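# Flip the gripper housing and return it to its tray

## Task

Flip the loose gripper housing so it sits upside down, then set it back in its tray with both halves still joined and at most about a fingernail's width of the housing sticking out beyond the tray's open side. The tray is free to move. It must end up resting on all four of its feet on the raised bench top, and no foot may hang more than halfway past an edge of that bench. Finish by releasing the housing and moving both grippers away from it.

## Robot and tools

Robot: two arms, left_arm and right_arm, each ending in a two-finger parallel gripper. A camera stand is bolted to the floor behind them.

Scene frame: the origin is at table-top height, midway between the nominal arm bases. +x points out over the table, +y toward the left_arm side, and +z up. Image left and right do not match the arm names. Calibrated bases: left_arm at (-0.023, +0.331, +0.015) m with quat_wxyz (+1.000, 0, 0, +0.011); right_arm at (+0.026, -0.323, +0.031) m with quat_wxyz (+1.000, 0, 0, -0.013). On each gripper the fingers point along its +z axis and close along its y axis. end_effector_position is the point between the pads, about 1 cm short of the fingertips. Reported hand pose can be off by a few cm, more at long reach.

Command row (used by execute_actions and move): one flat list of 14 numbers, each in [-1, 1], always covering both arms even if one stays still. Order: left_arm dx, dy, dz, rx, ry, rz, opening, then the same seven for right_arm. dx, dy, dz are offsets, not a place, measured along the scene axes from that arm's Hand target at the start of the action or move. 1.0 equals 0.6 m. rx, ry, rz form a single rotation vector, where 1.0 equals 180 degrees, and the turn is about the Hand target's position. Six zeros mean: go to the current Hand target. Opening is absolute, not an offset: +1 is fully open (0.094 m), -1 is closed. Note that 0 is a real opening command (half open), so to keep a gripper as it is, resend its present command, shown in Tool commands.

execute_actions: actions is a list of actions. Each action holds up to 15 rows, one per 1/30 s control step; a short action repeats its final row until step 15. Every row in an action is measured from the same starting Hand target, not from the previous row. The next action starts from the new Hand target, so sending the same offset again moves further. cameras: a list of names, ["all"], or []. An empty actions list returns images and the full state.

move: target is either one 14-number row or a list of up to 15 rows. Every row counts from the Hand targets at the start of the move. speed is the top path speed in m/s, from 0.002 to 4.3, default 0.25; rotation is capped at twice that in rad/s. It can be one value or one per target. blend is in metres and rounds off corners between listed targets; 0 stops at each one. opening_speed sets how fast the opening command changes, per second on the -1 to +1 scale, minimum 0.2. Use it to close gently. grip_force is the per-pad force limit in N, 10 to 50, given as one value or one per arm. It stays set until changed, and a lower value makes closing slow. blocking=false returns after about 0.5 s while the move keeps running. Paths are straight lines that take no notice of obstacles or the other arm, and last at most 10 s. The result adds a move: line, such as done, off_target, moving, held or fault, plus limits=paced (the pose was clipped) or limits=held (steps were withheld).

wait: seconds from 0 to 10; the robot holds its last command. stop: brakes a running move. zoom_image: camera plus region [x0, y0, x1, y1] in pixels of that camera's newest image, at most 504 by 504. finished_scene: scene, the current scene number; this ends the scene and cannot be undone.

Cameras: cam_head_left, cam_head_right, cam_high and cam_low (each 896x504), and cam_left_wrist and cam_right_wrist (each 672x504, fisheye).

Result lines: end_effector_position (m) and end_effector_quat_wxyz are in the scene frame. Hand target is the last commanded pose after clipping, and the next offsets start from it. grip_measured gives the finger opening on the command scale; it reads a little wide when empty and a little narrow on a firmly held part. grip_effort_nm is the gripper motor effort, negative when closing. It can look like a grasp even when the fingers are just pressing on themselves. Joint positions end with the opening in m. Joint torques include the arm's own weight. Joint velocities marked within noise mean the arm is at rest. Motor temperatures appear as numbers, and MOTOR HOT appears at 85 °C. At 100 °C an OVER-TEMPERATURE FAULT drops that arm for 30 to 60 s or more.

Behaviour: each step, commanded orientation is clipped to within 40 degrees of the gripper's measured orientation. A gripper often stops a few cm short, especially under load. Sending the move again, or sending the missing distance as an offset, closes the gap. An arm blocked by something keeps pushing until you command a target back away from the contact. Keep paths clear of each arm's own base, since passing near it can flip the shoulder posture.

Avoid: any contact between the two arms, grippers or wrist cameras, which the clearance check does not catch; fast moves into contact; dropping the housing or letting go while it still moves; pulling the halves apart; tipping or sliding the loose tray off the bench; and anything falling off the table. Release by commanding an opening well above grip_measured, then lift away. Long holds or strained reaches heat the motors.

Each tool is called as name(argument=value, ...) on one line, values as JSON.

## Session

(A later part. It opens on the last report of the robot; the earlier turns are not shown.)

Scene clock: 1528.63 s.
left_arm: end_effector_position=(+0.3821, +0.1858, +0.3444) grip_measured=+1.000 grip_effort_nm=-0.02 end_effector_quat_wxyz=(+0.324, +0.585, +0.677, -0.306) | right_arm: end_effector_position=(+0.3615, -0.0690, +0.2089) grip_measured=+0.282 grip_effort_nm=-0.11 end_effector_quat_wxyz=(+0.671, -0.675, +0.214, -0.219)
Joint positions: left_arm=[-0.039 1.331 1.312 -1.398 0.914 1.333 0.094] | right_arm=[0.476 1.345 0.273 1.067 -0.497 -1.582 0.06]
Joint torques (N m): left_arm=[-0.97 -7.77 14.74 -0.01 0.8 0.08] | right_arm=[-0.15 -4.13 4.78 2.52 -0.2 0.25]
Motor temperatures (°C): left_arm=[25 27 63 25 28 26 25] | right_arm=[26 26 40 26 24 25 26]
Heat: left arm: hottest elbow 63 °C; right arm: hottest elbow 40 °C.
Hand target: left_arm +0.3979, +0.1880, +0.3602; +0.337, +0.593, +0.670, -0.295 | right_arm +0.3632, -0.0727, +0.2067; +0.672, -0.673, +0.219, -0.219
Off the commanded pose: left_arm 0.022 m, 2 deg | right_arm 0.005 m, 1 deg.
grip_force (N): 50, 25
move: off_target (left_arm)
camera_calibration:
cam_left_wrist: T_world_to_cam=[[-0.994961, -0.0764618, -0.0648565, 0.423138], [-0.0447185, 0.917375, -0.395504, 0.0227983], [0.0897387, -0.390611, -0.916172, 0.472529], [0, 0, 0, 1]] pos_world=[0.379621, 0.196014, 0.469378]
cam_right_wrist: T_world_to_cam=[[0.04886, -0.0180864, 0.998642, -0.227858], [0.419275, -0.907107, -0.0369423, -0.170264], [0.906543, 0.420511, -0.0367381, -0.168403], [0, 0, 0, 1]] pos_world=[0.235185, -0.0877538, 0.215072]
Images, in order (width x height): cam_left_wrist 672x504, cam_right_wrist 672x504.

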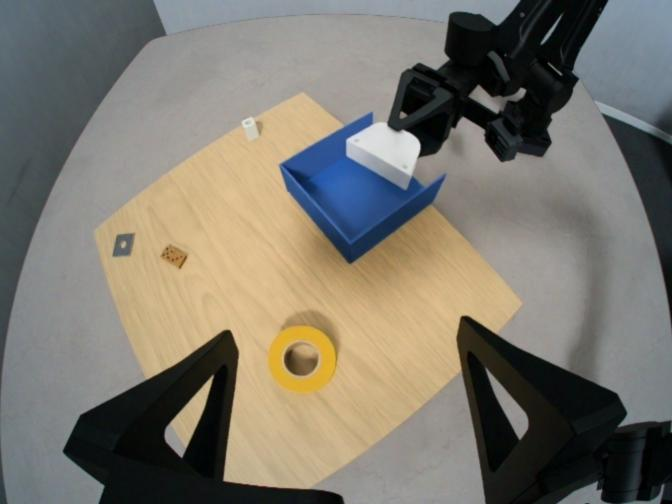

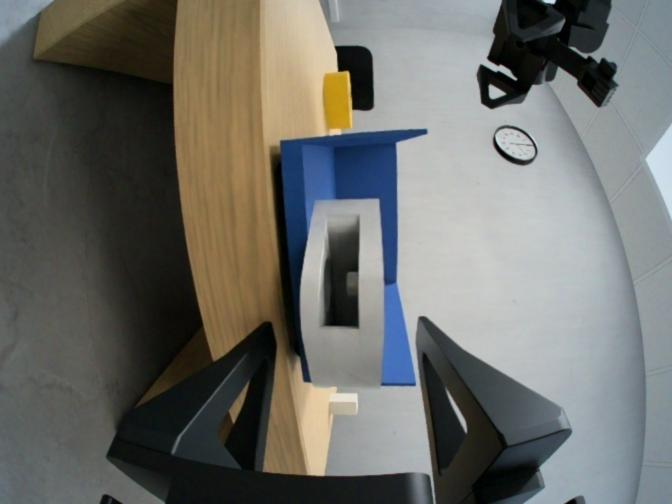

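move(target=[0,0,0,0,0,0,1, 0,0,0,0,0,0,-0.55], speed=0.03, opening_speed=0.3, grip_force=[50, 15], cameras=["cam_right_wrist","cam_left_wrist"])

zoom_image(camera="cam_right_wrist", region=[220, 160, 460, 400])

zoom_image(camera="cam_left_wrist", region=[270, 70, 470, 250])

Scene clock: 1539.23 s.
left_arm: end_effector_position=(+0.3821, +0.1858, +0.3444) grip_measured=+1.000 grip_effort_nm=-0.02 end_effector_quat_wxyz=(+0.324, +0.585, +0.677, -0.306) | right_arm: end_effector_position=(+0.3615, -0.0690, +0.2102) grip_measured=-0.398 grip_effort_nm=-0.38 end_effector_quat_wxyz=(+0.672, -0.674, +0.212, -0.221)
Joint positions: left_arm=[-0.039 1.331 1.312 -1.398 0.914 1.333 0.094] | right_arm=[0.476 1.345 0.273 1.073 -0.497 -1.582 0.028]
Joint torques (N m): left_arm=[-0.56 -8.23 14.69 -0.05 0.84 0.08] | right_arm=[0.03 -3.84 4.72 2.28 -0.21 0.26]
Motor temperatures (°C): left_arm=[25 27 63 25 28 26 25] | right_arm=[26 26 39 26 24 25 26]
Heat: left arm: hottest elbow 63 °C; right arm: hottest elbow 39 °C.
Hand target: left_arm +0.3979, +0.1880, +0.3602; +0.337, +0.593, +0.670, -0.295 | right_arm +0.3632, -0.0727, +0.2068; +0.672, -0.672, +0.219, -0.219
Off the commanded pose: left_arm 0.022 m, 2 deg | right_arm 0.005 m, 1 deg.
grip_force (N): 50, 15
move: off_target (left_arm)
camera_calibration:
cam_left_wrist: T_world_to_cam=[[-0.994961, -0.0764618, -0.0648565, 0.423138], [-0.0447185, 0.917375, -0.395504, 0.0227983], [0.0897387, -0.390611, -0.916172, 0.472529], [0, 0, 0, 1]] pos_world=[0.379621, 0.196014, 0.469378]
cam_right_wrist: T_world_to_cam=[[0.0441027, -0.0203966, 0.998819, -0.227467], [0.419738, -0.906889, -0.0370528, -0.170271], [0.906573, 0.420876, -0.031435, -0.169401], [0, 0, 0, 1]] pos_world=[0.235076, -0.0877589, 0.215564]
Images, in order (width x height): cam_left_wrist 672x504, cam_right_wrist 672x504.

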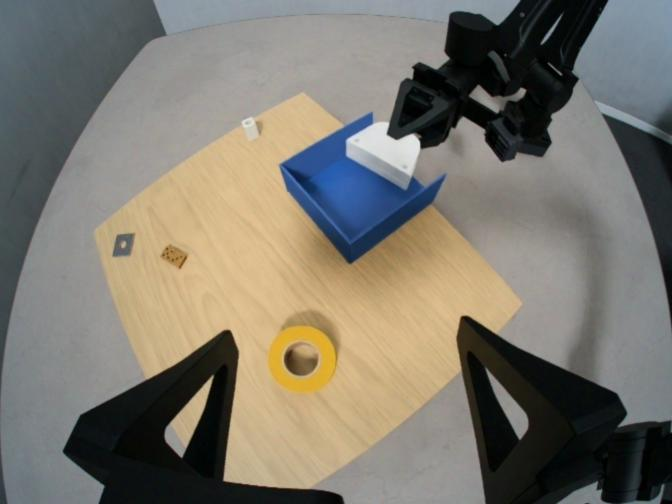

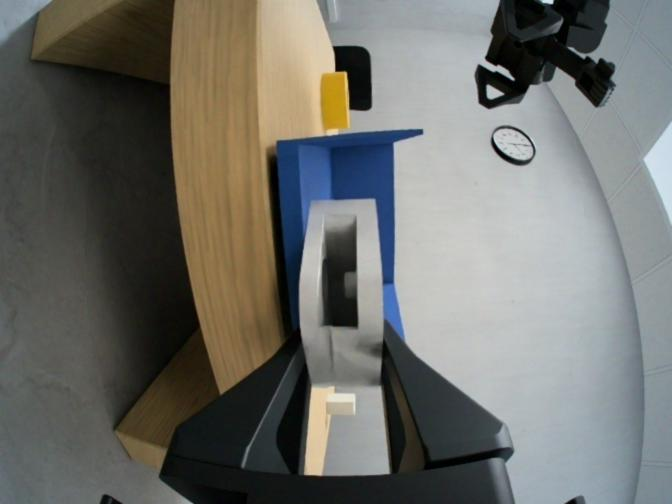

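Scaled by 2.100 from the camera's 672x504 image, which has a finer 960x720 frame.

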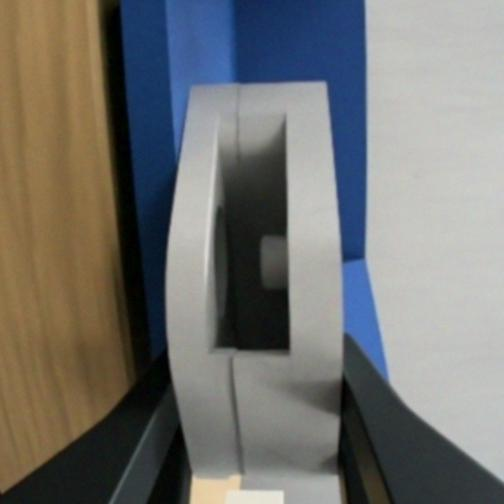

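Scaled by 2.520 from the camera's 672x504 image, which has a finer 960x720 frame.

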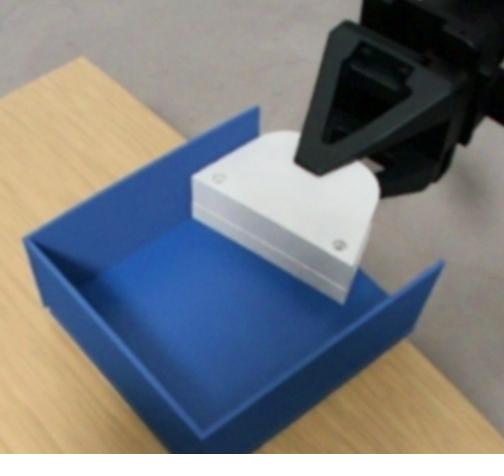

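zoom_image(camera="cam_right_wrist", region=[280, 290, 400, 410])

zoom_image(camera="cam_right_wrist", region=[280, 180, 400, 300])

zoom_image(camera="cam_left_wrist", region=[330, 100, 450, 200])

Scaled by 4.200 from the camera's 672x504 image, which has a finer 960x720 frame.

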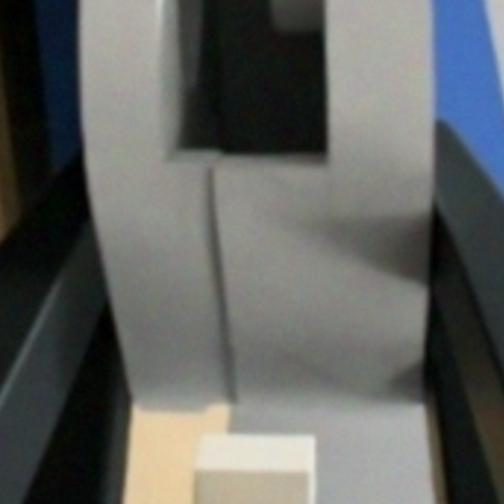

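Scaled by 4.200 from the camera's 672x504 image, which has a finer 960x720 frame.

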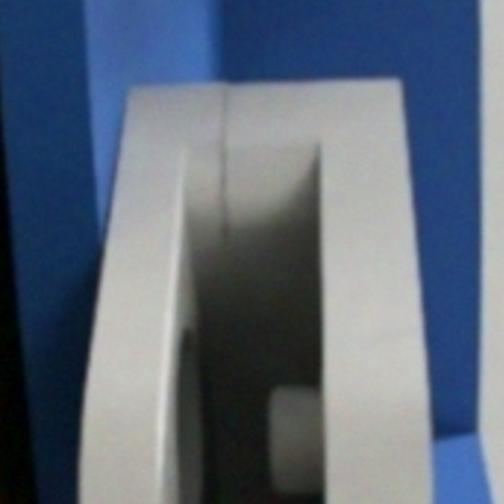

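Scaled by 4.200 from the camera's 672x504 image, which has a finer 960x720 frame.

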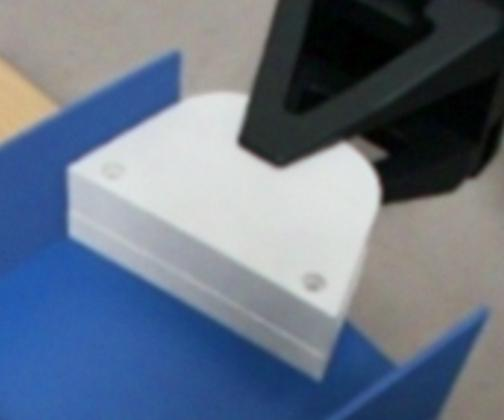

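move(target=[0,0,0,0,0,0,1, 0,0,0,0,0,0,-0.65], speed=0.03, opening_speed=0.3, grip_force=[50, 35], cameras=["cam_right_wrist","cam_left_wrist"])

zoom_image(camera="cam_right_wrist", region=[280, 290, 400, 410])

zoom_image(camera="cam_right_wrist", region=[280, 180, 400, 300])

zoom_image(camera="cam_left_wrist", region=[330, 100, 450, 200])

Scene clock: 1563.00 s.
left_arm: end_effector_position=(+0.3821, +0.1858, +0.3444) grip_measured=+1.000 grip_effort_nm=-0.03 end_effector_quat_wxyz=(+0.324, +0.585, +0.677, -0.306) | right_arm: end_effector_position=(+0.3615, -0.0690, +0.2102) grip_measured=-0.413 grip_effort_nm=-0.76 end_effector_quat_wxyz=(+0.672, -0.674, +0.212, -0.221)
Joint positions: left_arm=[-0.039 1.331 1.312 -1.398 0.914 1.333 0.094] | right_arm=[0.476 1.345 0.273 1.073 -0.497 -1.582 0.028]
Joint torques (N m): left_arm=[-0.56 -7.77 14.58 -0.06 0.83 0.08] | right_arm=[-0.32 -3.96 4.71 2.25 -0.21 0.27]
Motor temperatures (°C): left_arm=[25 27 63 25 28 26 25] | right_arm=[26 26 38 26 24 25 27]
Heat: left arm: hottest elbow 63 °C; right arm: hottest elbow 38 °C.
Hand target: left_arm +0.3979, +0.1880, +0.3602; +0.337, +0.593, +0.670, -0.295 | right_arm +0.3632, -0.0727, +0.2068; +0.672, -0.672, +0.219, -0.219
Off the commanded pose: left_arm 0.022 m, 2 deg | right_arm 0.005 m, 1 deg.
grip_force (N): 50, 35
move: off_target (left_arm)
camera_calibration:
cam_left_wrist: T_world_to_cam=[[-0.994961, -0.0764618, -0.0648565, 0.423138], [-0.0447185, 0.917375, -0.395504, 0.0227983], [0.0897387, -0.390611, -0.916172, 0.472529], [0, 0, 0, 1]] pos_world=[0.379621, 0.196014, 0.469378]
cam_right_wrist: T_world_to_cam=[[0.0440483, -0.0207524, 0.998814, -0.227584], [0.419727, -0.906882, -0.0373525, -0.1702], [0.906581, 0.420874, -0.0312363, -0.169443], [0, 0, 0, 1]] pos_world=[0.235076, -0.0877596, 0.215664]
Images, in order (width x height): cam_left_wrist 672x504, cam_right_wrist 672x504.

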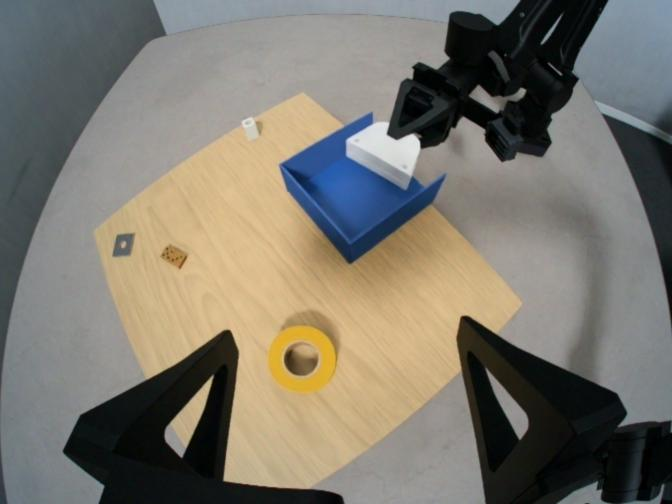

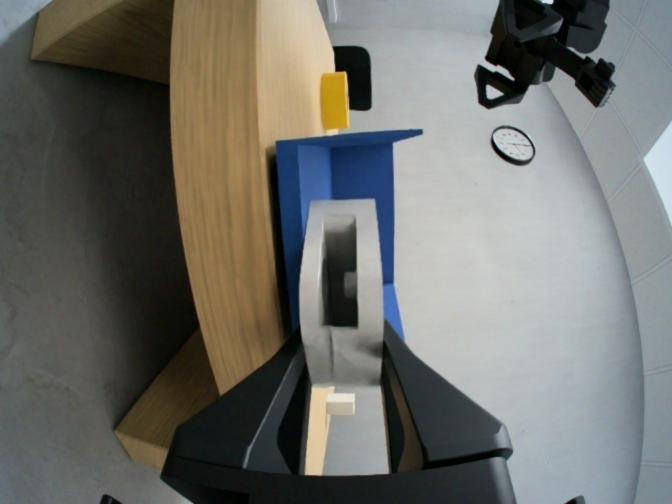

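Scaled by 4.200 from the camera's 672x504 image, which has a finer 960x720 frame.

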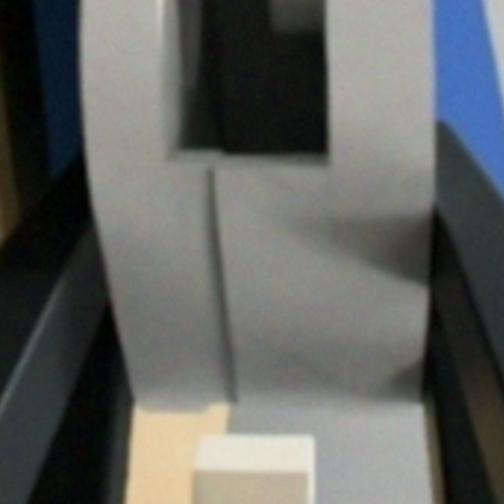

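Scaled by 4.200 from the camera's 672x504 image, which has a finer 960x720 frame.

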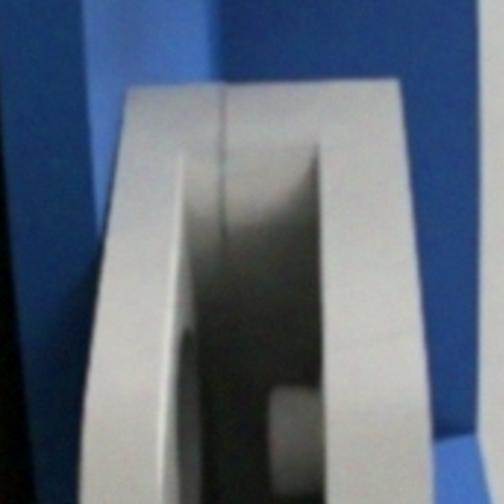

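Scaled by 4.200 from the camera's 672x504 image, which has a finer 960x720 frame.

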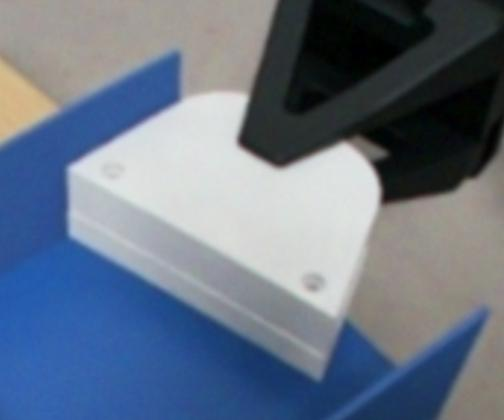

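move(target=[0,0,0,0,0,0,1, 0,0,0.02,0,0,0,-0.7], speed=0.03, opening_speed=0.4, grip_force=[50, 50], cameras=["cam_right_wrist","cam_left_wrist"])

zoom_image(camera="cam_left_wrist", region=[330, 100, 450, 200])

Scene clock: 1580.30 s.
left_arm: end_effector_position=(+0.3821, +0.1858, +0.3444) grip_measured=+1.000 grip_effort_nm=-0.03 end_effector_quat_wxyz=(+0.324, +0.585, +0.677, -0.306) | right_arm: end_effector_position=(+0.3600, -0.0697, +0.2120) grip_measured=-0.423 grip_effort_nm=-1.04 end_effector_quat_wxyz=(+0.669, -0.678, +0.216, -0.217)
Joint positions: left_arm=[-0.039 1.331 1.312 -1.398 0.914 1.333 0.094] | right_arm=[0.476 1.313 0.273 1.027 -0.497 -1.582 0.027]
Joint torques (N m): left_arm=[-0.73 -7.77 14.74 0.05 0.81 0.08] | right_arm=[-0.09 -6.18 5.71 1.58 -0.21 0.27]
Motor temperatures (°C): left_arm=[25 27 63 25 28 26 25] | right_arm=[26 26 38 26 24 25 27]
Heat: left arm: hottest elbow 63 °C; right arm: hottest elbow 38 °C.
Hand target: left_arm +0.3979, +0.1880, +0.3602; +0.337, +0.593, +0.670, -0.295 | right_arm +0.3632, -0.0727, +0.2188; +0.672, -0.672, +0.219, -0.219
Off the commanded pose: left_arm 0.022 m, 2 deg | right_arm 0.008 m, 1 deg.
move: off_target (left_arm)
camera_calibration:
cam_left_wrist: T_world_to_cam=[[-0.994961, -0.0764618, -0.0648565, 0.423138], [-0.0447185, 0.917375, -0.395504, 0.0227983], [0.0897387, -0.390611, -0.916172, 0.472529], [0, 0, 0, 1]] pos_world=[0.379621, 0.196014, 0.469378]
cam_right_wrist: T_world_to_cam=[[0.0573787, -0.0143221, 0.99825, -0.233578], [0.419261, -0.907107, -0.0371133, -0.170075], [0.906051, 0.420657, -0.0460439, -0.164445], [0, 0, 0, 1]] pos_world=[0.233703, -0.0884463, 0.219285]
Images, in order (width x height): cam_left_wrist 672x504, cam_right_wrist 672x504.

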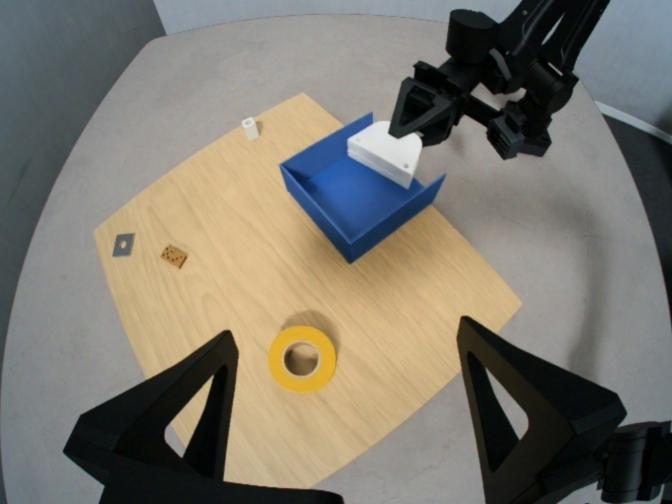

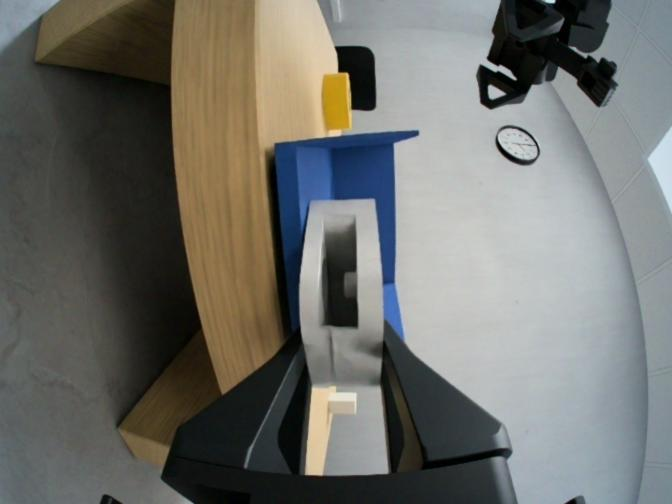

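Scaled by 4.200 from the camera's 672x504 image, which has a finer 960x720 frame.

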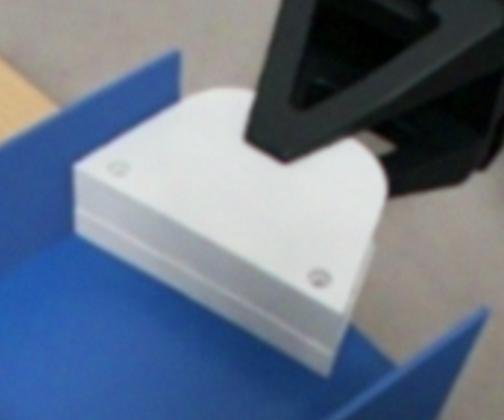

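move(target=[0,0,0,0,0,0,1, 0,0,0.05,0,0,0,-0.7], speed=0.04, cameras=["cam_right_wrist","cam_left_wrist"])

zoom_image(camera="cam_left_wrist", region=[310, 80, 470, 220])

zoom_image(camera="cam_right_wrist", region=[260, 180, 420, 410])

Scene clock: 1584.93 s.
left_arm: end_effector_position=(+0.3821, +0.1858, +0.3444) grip_measured=+1.000 grip_effort_nm=-0.03 end_effector_quat_wxyz=(+0.324, +0.585, +0.677, -0.306) | right_arm: end_effector_position=(+0.3515, -0.0740, +0.2276) grip_measured=-0.423 grip_effort_nm=-1.04 end_effector_quat_wxyz=(+0.661, -0.685, +0.224, -0.209)
Joint positions: left_arm=[-0.039 1.331 1.312 -1.398 0.914 1.333 0.094] | right_arm=[0.476 1.17 0.273 0.853 -0.497 -1.581 0.027]
Joint torques (N m): left_arm=[-0.97 -7.82 14.69 0.09 0.83 0.1] | right_arm=[-0.03 -4.78 9.05 1.61 -0.24 0.28]
Motor temperatures (°C): left_arm=[25 27 64 25 28 26 25] | right_arm=[26 26 38 26 24 25 27]
Heat: left arm: hottest elbow 64 °C; right arm: hottest elbow 38 °C.
Hand target: left_arm +0.3979, +0.1880, +0.3602; +0.337, +0.593, +0.670, -0.295 | right_arm +0.3632, -0.0727, +0.2488; +0.672, -0.672, +0.219, -0.219
Off the commanded pose: left_arm 0.022 m, 2 deg | right_arm 0.024 m, 2 deg.
move: off_target (left_arm, right_arm)
camera_calibration:
cam_left_wrist: T_world_to_cam=[[-0.994961, -0.0764618, -0.0648565, 0.423138], [-0.0447185, 0.917375, -0.395504, 0.0227983], [0.0897387, -0.390611, -0.916172, 0.472529], [0, 0, 0, 1]] pos_world=[0.379621, 0.196014, 0.469378]
cam_right_wrist: T_world_to_cam=[[0.0854209, -0.00109479, 0.996344, -0.257117], [0.417886, -0.907753, -0.0368246, -0.169504], [0.904475, 0.419504, -0.0770836, -0.146677], [0, 0, 0, 1]] pos_world=[0.225462, -0.092618, 0.238629]
Images, in order (width x height): cam_left_wrist 672x504, cam_right_wrist 672x504.

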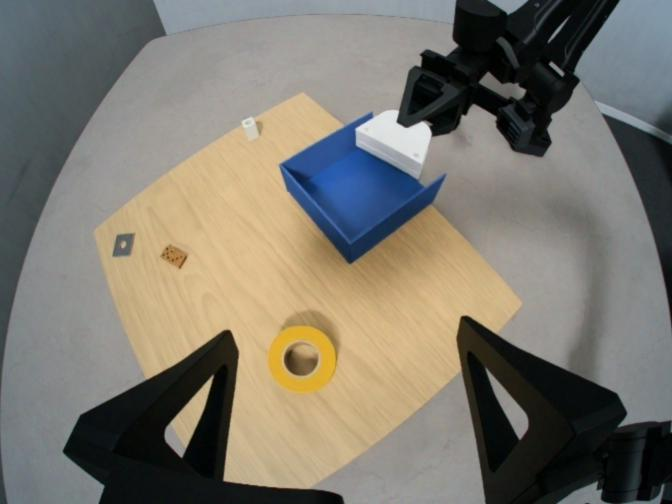

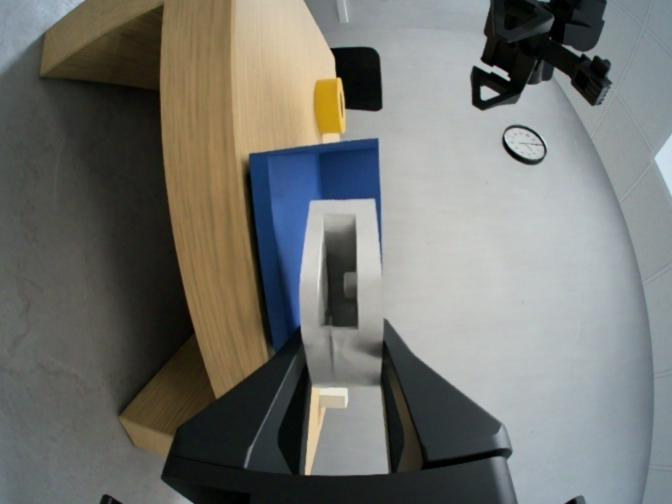

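Scaled by 3.150 from the camera's 672x504 image, which has a finer 960x720 frame.

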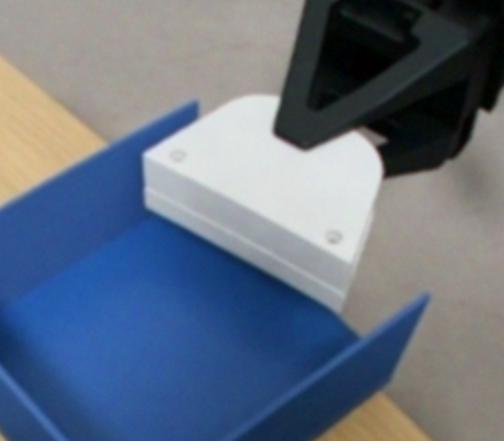

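Scaled by 2.191 from the camera's 672x504 image, which has a finer 960x720 frame.

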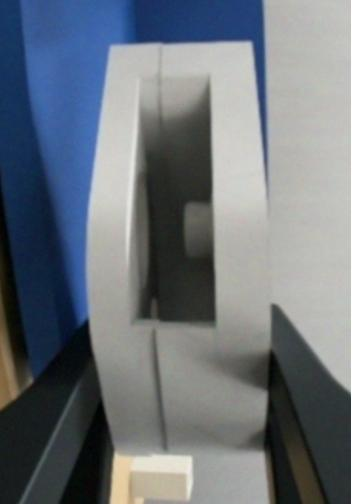

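move(target=[0,0,0,0,0,0,1, -0.015,-0.015,0.202,0,0,0,-0.7], speed=0.08, cameras=["cam_right_wrist","cam_left_wrist"])

zoom_image(camera="cam_left_wrist", region=[270, 0, 470, 220])

Scene clock: 1593.07 s.
left_arm: end_effector_position=(+0.3821, +0.1858, +0.3444) grip_measured=+1.000 grip_effort_nm=-0.02 end_effector_quat_wxyz=(+0.324, +0.585, +0.677, -0.306) | right_arm: end_effector_position=(+0.3438, -0.0823, +0.3314) grip_measured=-0.423 grip_effort_nm=-1.04 end_effector_quat_wxyz=(+0.657, -0.689, +0.230, -0.203)
Joint positions: left_arm=[-0.039 1.331 1.312 -1.398 0.914 1.333 0.094] | right_arm=[0.458 0.802 0.442 0.297 -0.515 -1.58 0.027]
Joint torques (N m): left_arm=[-0.91 -7.65 14.78 0.05 0.83 0.09] | right_arm=[-0.03 -2.55 13.61 1.32 -0.24 0.25]
Motor temperatures (°C): left_arm=[25 27 64 25 28 26 25] | right_arm=[26 26 39 26 24 25 28]
Heat: left arm: hottest elbow 64 °C; right arm: hottest elbow 39 °C.
Hand target: left_arm +0.3979, +0.1880, +0.3602; +0.337, +0.593, +0.670, -0.295 | right_arm +0.3541, -0.0817, +0.3698; +0.672, -0.673, +0.219, -0.219
Off the commanded pose: left_arm 0.022 m, 2 deg | right_arm 0.040 m, 3 deg.
move: off_target (left_arm, right_arm)
camera_calibration:
cam_left_wrist: T_world_to_cam=[[-0.994961, -0.0764618, -0.0648565, 0.423138], [-0.0447185, 0.917375, -0.395504, 0.0227983], [0.0897387, -0.390611, -0.916172, 0.472529], [0, 0, 0, 1]] pos_world=[0.379621, 0.196014, 0.469378]
cam_right_wrist: T_world_to_cam=[[0.104611, 0.0054108, 0.994499, -0.365315], [0.417375, -0.907899, -0.0389637, -0.169069], [0.902693, 0.419155, -0.0972341, -0.120997], [0, 0, 0, 1]] pos_world=[0.218004, -0.100804, 0.344953]
Images, in order (width x height): cam_left_wrist 672x504, cam_right_wrist 672x504.

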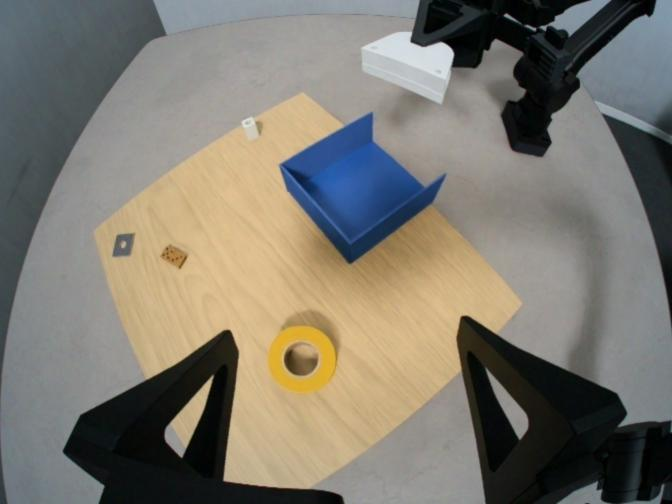

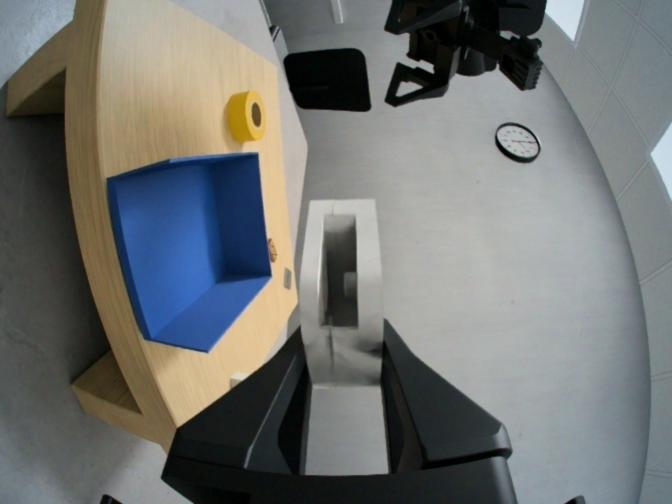

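Scaled by 2.291 from the camera's 672x504 image, which has a finer 960x720 frame.

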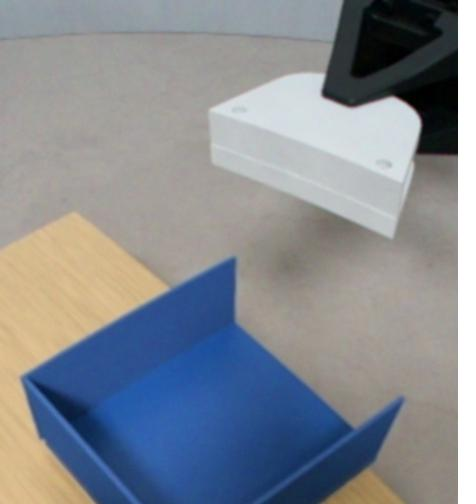

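zoom_image(camera="cam_right_wrist", region=[90, 130, 300, 370])

Scaled by 2.100 from the camera's 672x504 image, which has a finer 960x720 frame.

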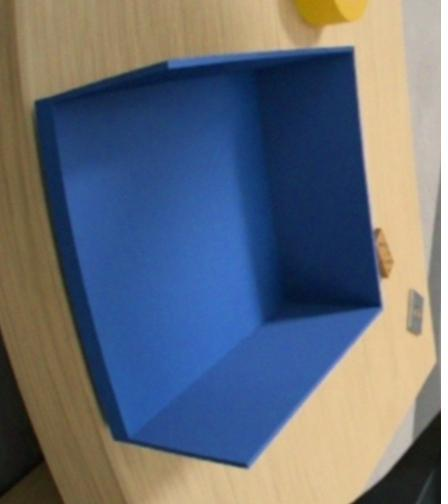

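move(target=[0,0,0,0,0,0,1, -0.01,-0.01,0.0,0.2946,0.4043,0,-0.7], speed=0.2, cameras=["cam_right_wrist","cam_left_wrist"])

zoom_image(camera="cam_left_wrist", region=[270, 0, 470, 220])

Scene clock: 1626.80 s.
left_arm: end_effector_position=(+0.3821, +0.1858, +0.3444) grip_measured=+1.000 grip_effort_nm=-0.02 end_effector_quat_wxyz=(+0.324, +0.585, +0.677, -0.306) | right_arm: end_effector_position=(+0.3410, -0.0866, +0.3361) grip_measured=-0.423 grip_effort_nm=-1.04 end_effector_quat_wxyz=(+0.610, -0.326, +0.647, +0.321)
Joint positions: left_arm=[-0.039 1.331 1.312 -1.398 0.914 1.333 0.094] | right_arm=[0.445 0.78 0.442 0.281 -0.532 -0.011 0.027]
Joint torques (N m): left_arm=[-0.85 -8.12 14.6 -0.02 0.82 0.08] | right_arm=[0.15 -3.02 12.82 1.51 -0.1 0.12]
Motor temperatures (°C): left_arm=[25 27 64 25 28 26 25] | right_arm=[26 26 47 26 24 25 28]
Heat: left arm: hottest elbow 64 °C; right arm: hottest elbow 47 °C.
Hand target: left_arm +0.3979, +0.1880, +0.3602; +0.337, +0.593, +0.670, -0.295 | right_arm +0.3481, -0.0877, +0.3699; +0.630, -0.320, +0.630, +0.321
Off the commanded pose: left_arm 0.022 m, 2 deg | right_arm 0.034 m, 3 deg.
move: off_target (left_arm, right_arm)
camera_calibration:
cam_left_wrist: T_world_to_cam=[[-0.994961, -0.0764618, -0.0648565, 0.423138], [-0.0447185, 0.917375, -0.395504, 0.0227983], [0.0897387, -0.390611, -0.916172, 0.472529], [0, 0, 0, 1]] pos_world=[0.379621, 0.196014, 0.469378]
cam_right_wrist: T_world_to_cam=[[0.815944, -0.572879, -0.0777482, -0.30195], [-0.360652, -0.399277, -0.842916, 0.407843], [0.451846, 0.715813, -0.532398, 0.209488], [0, 0, 0, 1]] pos_world=[0.298808, -0.160093, 0.431832]
Images, in order (width x height): cam_left_wrist 672x504, cam_right_wrist 672x504.

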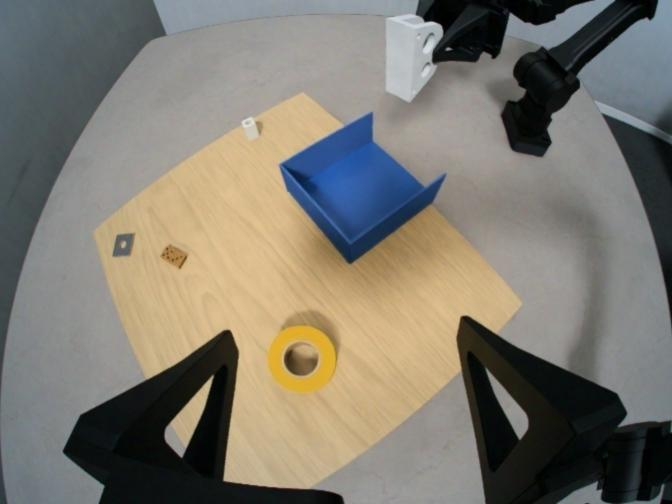

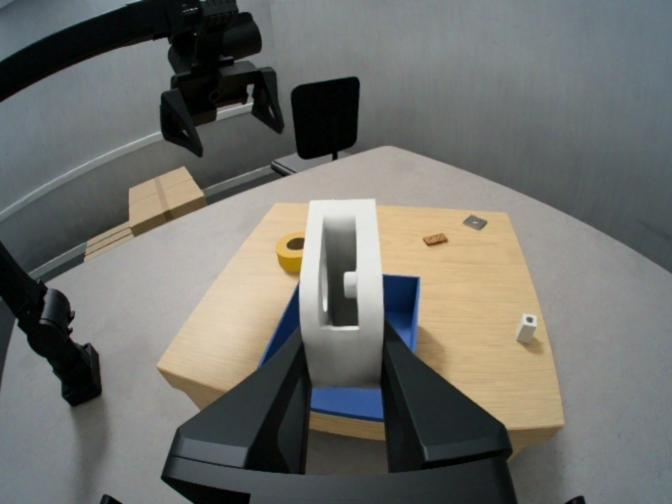

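Scaled by 2.291 from the camera's 672x504 image, which has a finer 960x720 frame.

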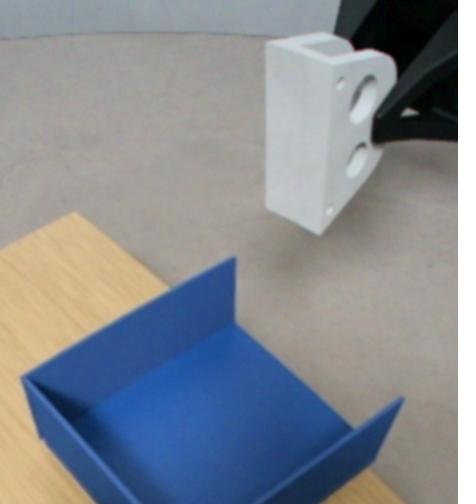

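move(target=[0,0,0,0,0,0,1, 0,0,0.0,0.2946,0.4043,0,-0.7], speed=0.2, cameras=["cam_right_wrist","cam_left_wrist"])

zoom_image(camera="cam_left_wrist", region=[270, 0, 470, 220])

zoom_image(camera="cam_right_wrist", region=[240, 180, 620, 420])

Scene clock: 1634.90 s.
left_arm: end_effector_position=(+0.3821, +0.1858, +0.3444) grip_measured=+1.000 grip_effort_nm=-0.03 end_effector_quat_wxyz=(+0.324, +0.585, +0.677, -0.306) | right_arm: end_effector_position=(+0.3401, -0.0870, +0.3380) grip_measured=-0.423 grip_effort_nm=-1.04 end_effector_quat_wxyz=(+0.205, +0.226, +0.687, +0.660)
Joint positions: left_arm=[-0.039 1.331 1.312 -1.398 0.914 1.333 0.094] | right_arm=[0.445 0.774 0.442 0.281 -0.532 1.561 0.027]
Joint torques (N m): left_arm=[-0.97 -7.82 14.74 0.01 0.81 0.07] | right_arm=[-0.03 -2.37 12.86 1.58 -0.06 0.05]
Motor temperatures (°C): left_arm=[25 27 64 25 28 26 25] | right_arm=[26 26 48 26 24 25 29]
Heat: left arm: hottest elbow 64 °C; right arm: hottest elbow 48 °C.
Hand target: left_arm +0.3979, +0.1880, +0.3602; +0.337, +0.593, +0.670, -0.295 | right_arm +0.3481, -0.0877, +0.3699; +0.218, +0.220, +0.672, +0.673
Off the commanded pose: left_arm 0.022 m, 2 deg | right_arm 0.033 m, 3 deg.
move: off_target (left_arm, right_arm)
camera_calibration:
cam_left_wrist: T_world_to_cam=[[-0.994961, -0.0764618, -0.0648565, 0.423138], [-0.0447185, 0.917375, -0.395504, 0.0227983], [0.0897387, -0.390611, -0.916172, 0.472529], [0, 0, 0, 1]] pos_world=[0.379621, 0.196014, 0.469378]
cam_right_wrist: T_world_to_cam=[[-0.0817635, 0.0160203, -0.996523, 0.365854], [-0.990989, 0.10513, 0.0829995, 0.354379], [0.106094, 0.994329, 0.00728015, 0.170606], [0, 0, 0, 1]] pos_world=[0.362999, -0.212755, 0.333926]
Images, in order (width x height): cam_left_wrist 672x504, cam_right_wrist 672x504.

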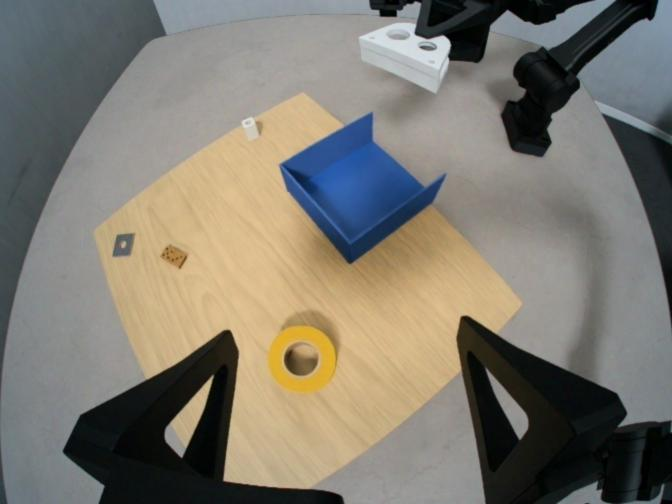

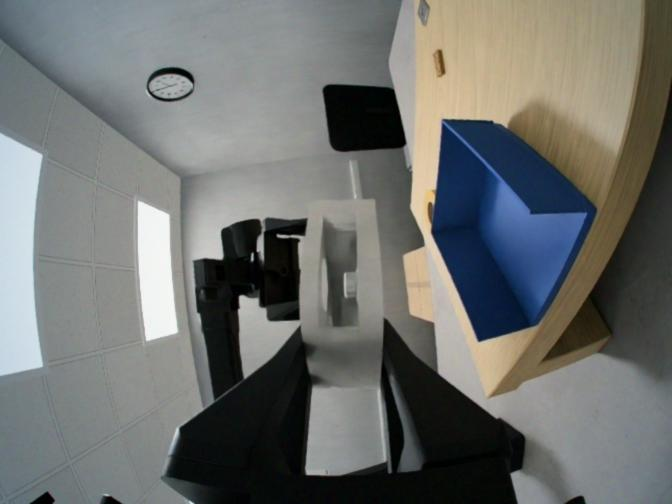

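Scaled by 2.291 from the camera's 672x504 image, which has a finer 960x720 frame.

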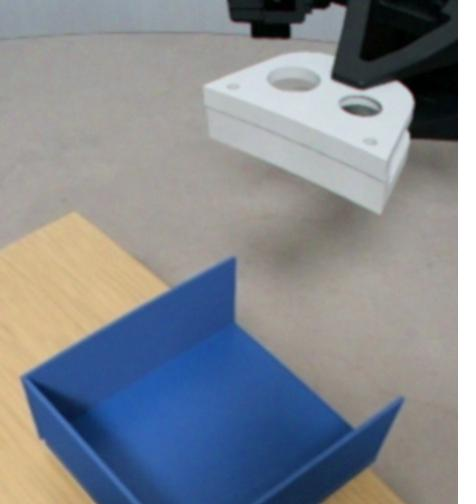

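Scaled by 1.326 from the camera's 672x504 image, which has a finer 960x720 frame.

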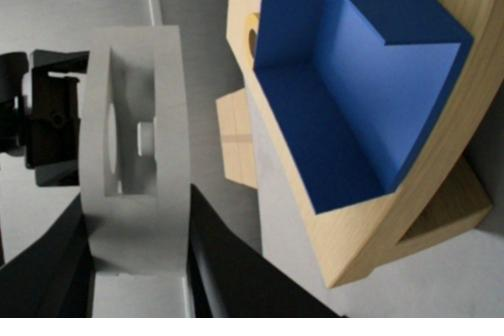

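zoom_image(camera="cam_right_wrist", region=[410, 90, 650, 360])

zoom_image(camera="cam_left_wrist", region=[260, 90, 480, 280])

Scaled by 1.867 from the camera's 672x504 image, which has a finer 960x720 frame.

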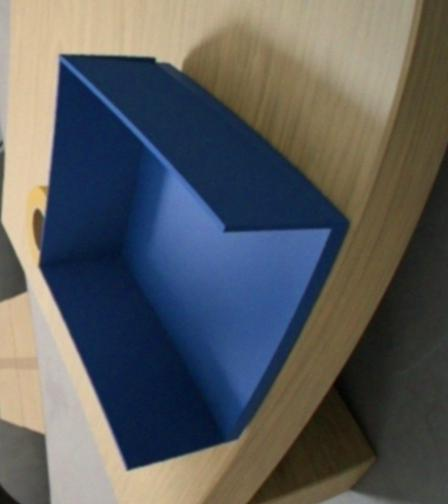

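Scaled by 2.291 from the camera's 672x504 image, which has a finer 960x720 frame.

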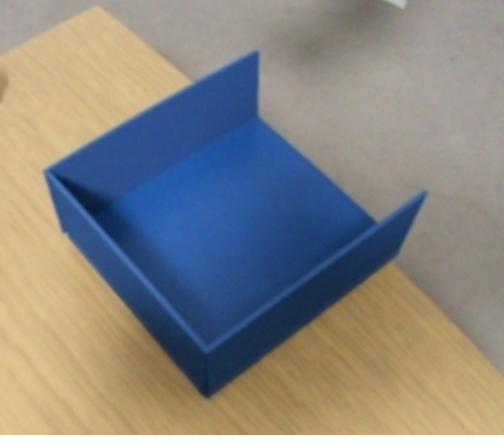

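move(target=[0,0,0,0,0,0,1, 0.0087,0.064,-0.0215,0,0,-0.0778,-0.7], speed=0.08, cameras=["cam_right_wrist","cam_left_wrist"])

zoom_image(camera="cam_left_wrist", region=[270, 40, 470, 280])

zoom_image(camera="cam_right_wrist", region=[260, 80, 640, 420])

Scene clock: 1706.53 s.
left_arm: end_effector_position=(+0.3821, +0.1858, +0.3444) grip_measured=+1.000 grip_effort_nm=-0.03 end_effector_quat_wxyz=(+0.324, +0.585, +0.677, -0.306) | right_arm: end_effector_position=(+0.3480, -0.0587, +0.3282) grip_measured=-0.423 grip_effort_nm=-1.04 end_effector_quat_wxyz=(+0.295, +0.307, +0.659, +0.620)
Joint positions: left_arm=[-0.039 1.331 1.312 -1.398 0.914 1.333 0.094] | right_arm=[0.713 0.826 0.442 0.328 -0.003 1.564 0.027]
Joint torques (N m): left_arm=[-0.79 -7.82 14.75 0.05 0.82 0.1] | right_arm=[1.9 -1.67 12.29 2.58 0.12 0]
Motor temperatures (°C): left_arm=[25 27 65 25 28 26 25] | right_arm=[26 26 52 26 24 25 29]
Heat: left arm: hottest elbow 65 °C; right arm: hottest elbow 52 °C.
Hand target: left_arm +0.3979, +0.1880, +0.3602; +0.337, +0.593, +0.670, -0.295 | right_arm +0.3533, -0.0493, +0.3570; +0.299, +0.300, +0.640, +0.641
Off the commanded pose: left_arm 0.022 m, 2 deg | right_arm 0.031 m, 3 deg.
move: off_target (left_arm, right_arm)
camera_calibration:
cam_left_wrist: T_world_to_cam=[[-0.994961, -0.0764618, -0.0648565, 0.423138], [-0.0447185, 0.917375, -0.395504, 0.0227983], [0.0897387, -0.390611, -0.916172, 0.472529], [0, 0, 0, 1]] pos_world=[0.379621, 0.196014, 0.469378]
cam_right_wrist: T_world_to_cam=[[-0.0692033, 0.0113459, -0.997538, 0.351912], [-0.930844, 0.358908, 0.0686587, 0.358621], [0.358803, 0.933304, -0.0142764, 0.0573162], [0, 0, 0, 1]] pos_world=[0.337608, -0.186198, 0.327241]
Images, in order (width x height): cam_left_wrist 672x504, cam_right_wrist 672x504.

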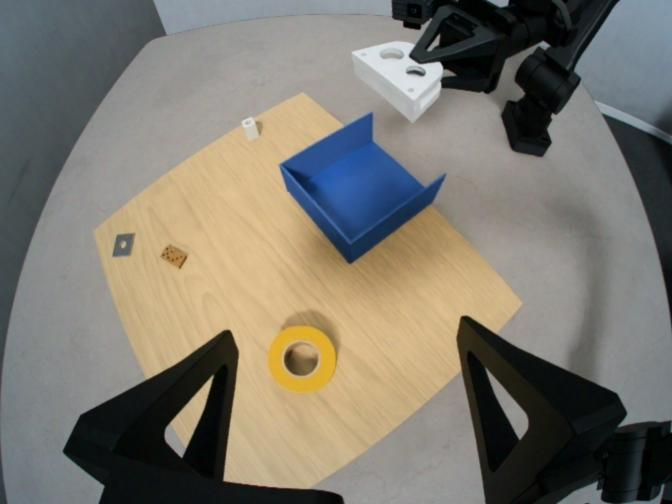

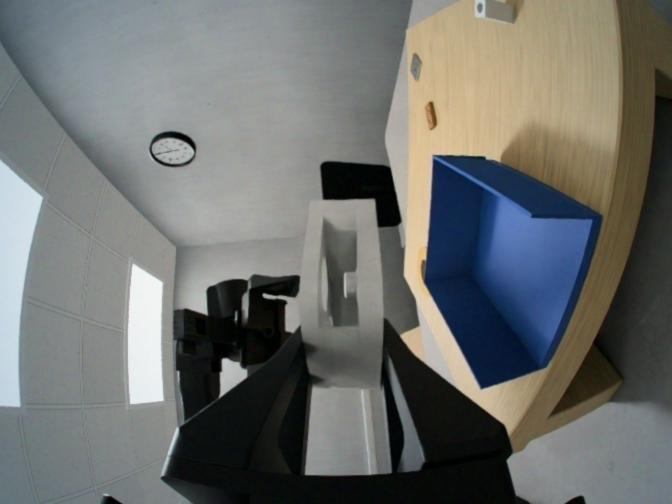

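Scaled by 2.100 from the camera's 672x504 image, which has a finer 960x720 frame.

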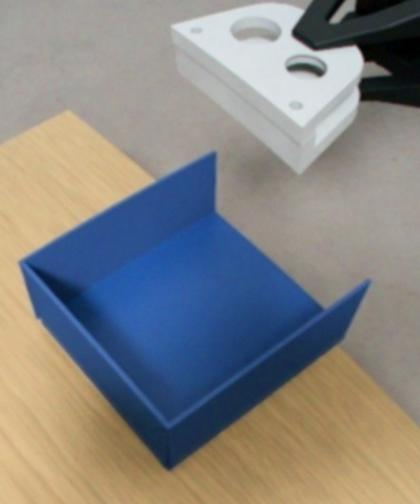

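Scaled by 1.326 from the camera's 672x504 image, which has a finer 960x720 frame.

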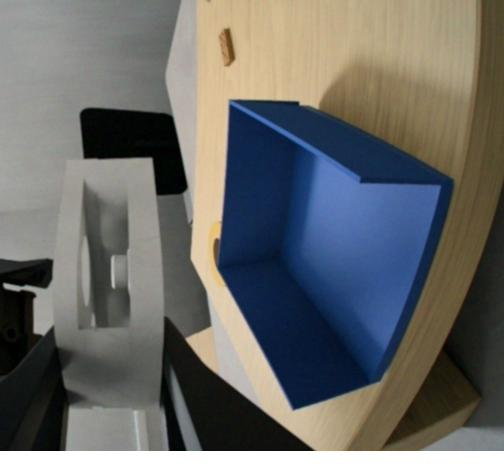

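move(target=[0,0,0,0,0,0,1, -0.013,-0.0112,-0.128,0,0,0.0222,-0.7], speed=0.06, cameras=["cam_right_wrist","cam_left_wrist"])

zoom_image(camera="cam_left_wrist", region=[270, 40, 470, 280])

zoom_image(camera="cam_right_wrist", region=[260, 120, 600, 460])

Scene clock: 1778.93 s.
left_arm: end_effector_position=(+0.3821, +0.1858, +0.3444) grip_measured=+1.000 grip_effort_nm=-0.02 end_effector_quat_wxyz=(+0.324, +0.585, +0.677, -0.306) | right_arm: end_effector_position=(+0.3422, -0.0535, +0.2793) grip_measured=-0.423 grip_effort_nm=-1.04 end_effector_quat_wxyz=(+0.275, +0.274, +0.656, +0.647)
Joint positions: left_arm=[-0.039 1.331 1.312 -1.398 0.914 1.333 0.094] | right_arm=[0.685 0.968 0.323 0.634 -0.114 1.564 0.027]
Joint torques (N m): left_arm=[-0.73 -7.94 14.69 0.03 0.82 0.13] | right_arm=[-0.26 -1.9 7.72 2.81 -0.16 -0.01]
Motor temperatures (°C): left_arm=[25 27 65 25 28 26 25] | right_arm=[26 25 52 26 24 25 30]
Heat: left arm: hottest elbow 65 °C; right arm: hottest elbow 52 °C.
Hand target: left_arm +0.3979, +0.1880, +0.3602; +0.337, +0.593, +0.670, -0.295 | right_arm +0.3455, -0.0560, +0.2803; +0.276, +0.277, +0.650, +0.651
Off the commanded pose: left_arm 0.022 m, 2 deg | right_arm 0.004 m, 1 deg.
move: off_target (left_arm)
camera_calibration:
cam_left_wrist: T_world_to_cam=[[-0.994961, -0.0764618, -0.0648565, 0.423138], [-0.0447185, 0.917375, -0.395504, 0.0227983], [0.0897387, -0.390611, -0.916172, 0.472529], [0, 0, 0, 1]] pos_world=[0.379621, 0.196014, 0.469378]
cam_right_wrist: T_world_to_cam=[[-0.0378946, 0.0382513, -0.998549, 0.293676], [-0.959401, 0.278093, 0.0470619, 0.366189], [0.27949, 0.959792, 0.0261601, 0.071163], [0, 0, 0, 1]] pos_world=[0.342562, -0.18137, 0.274155]
Images, in order (width x height): cam_left_wrist 672x504, cam_right_wrist 672x504.

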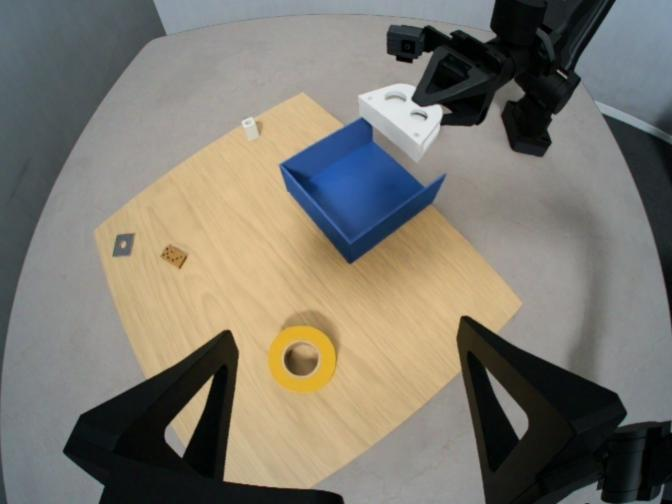

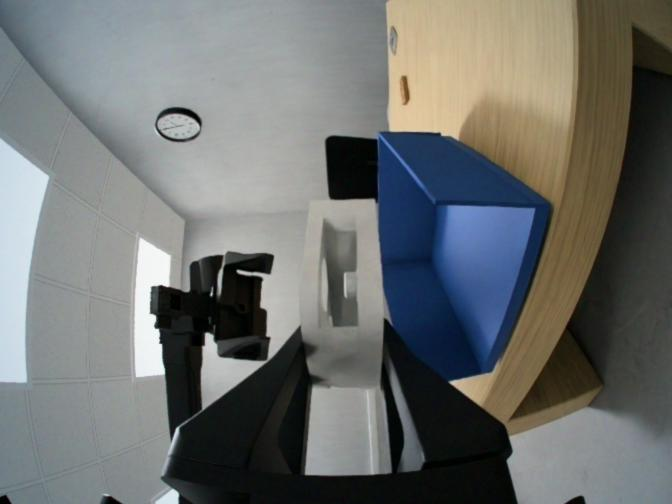

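Scaled by 2.100 from the camera's 672x504 image, which has a finer 960x720 frame.

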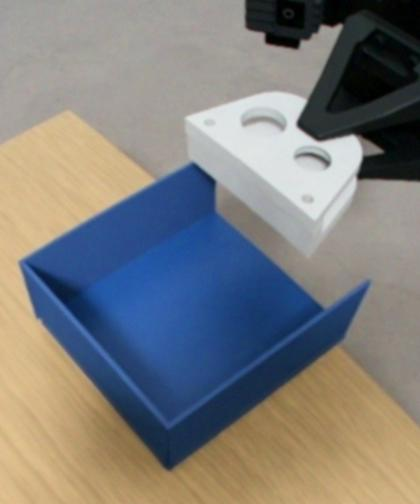

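Scaled by 1.482 from the camera's 672x504 image, which has a finer 960x720 frame.

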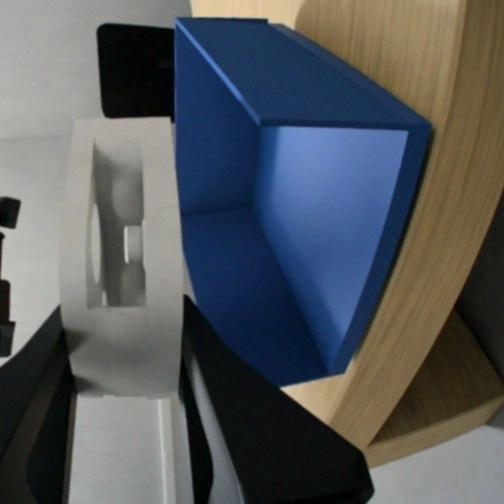

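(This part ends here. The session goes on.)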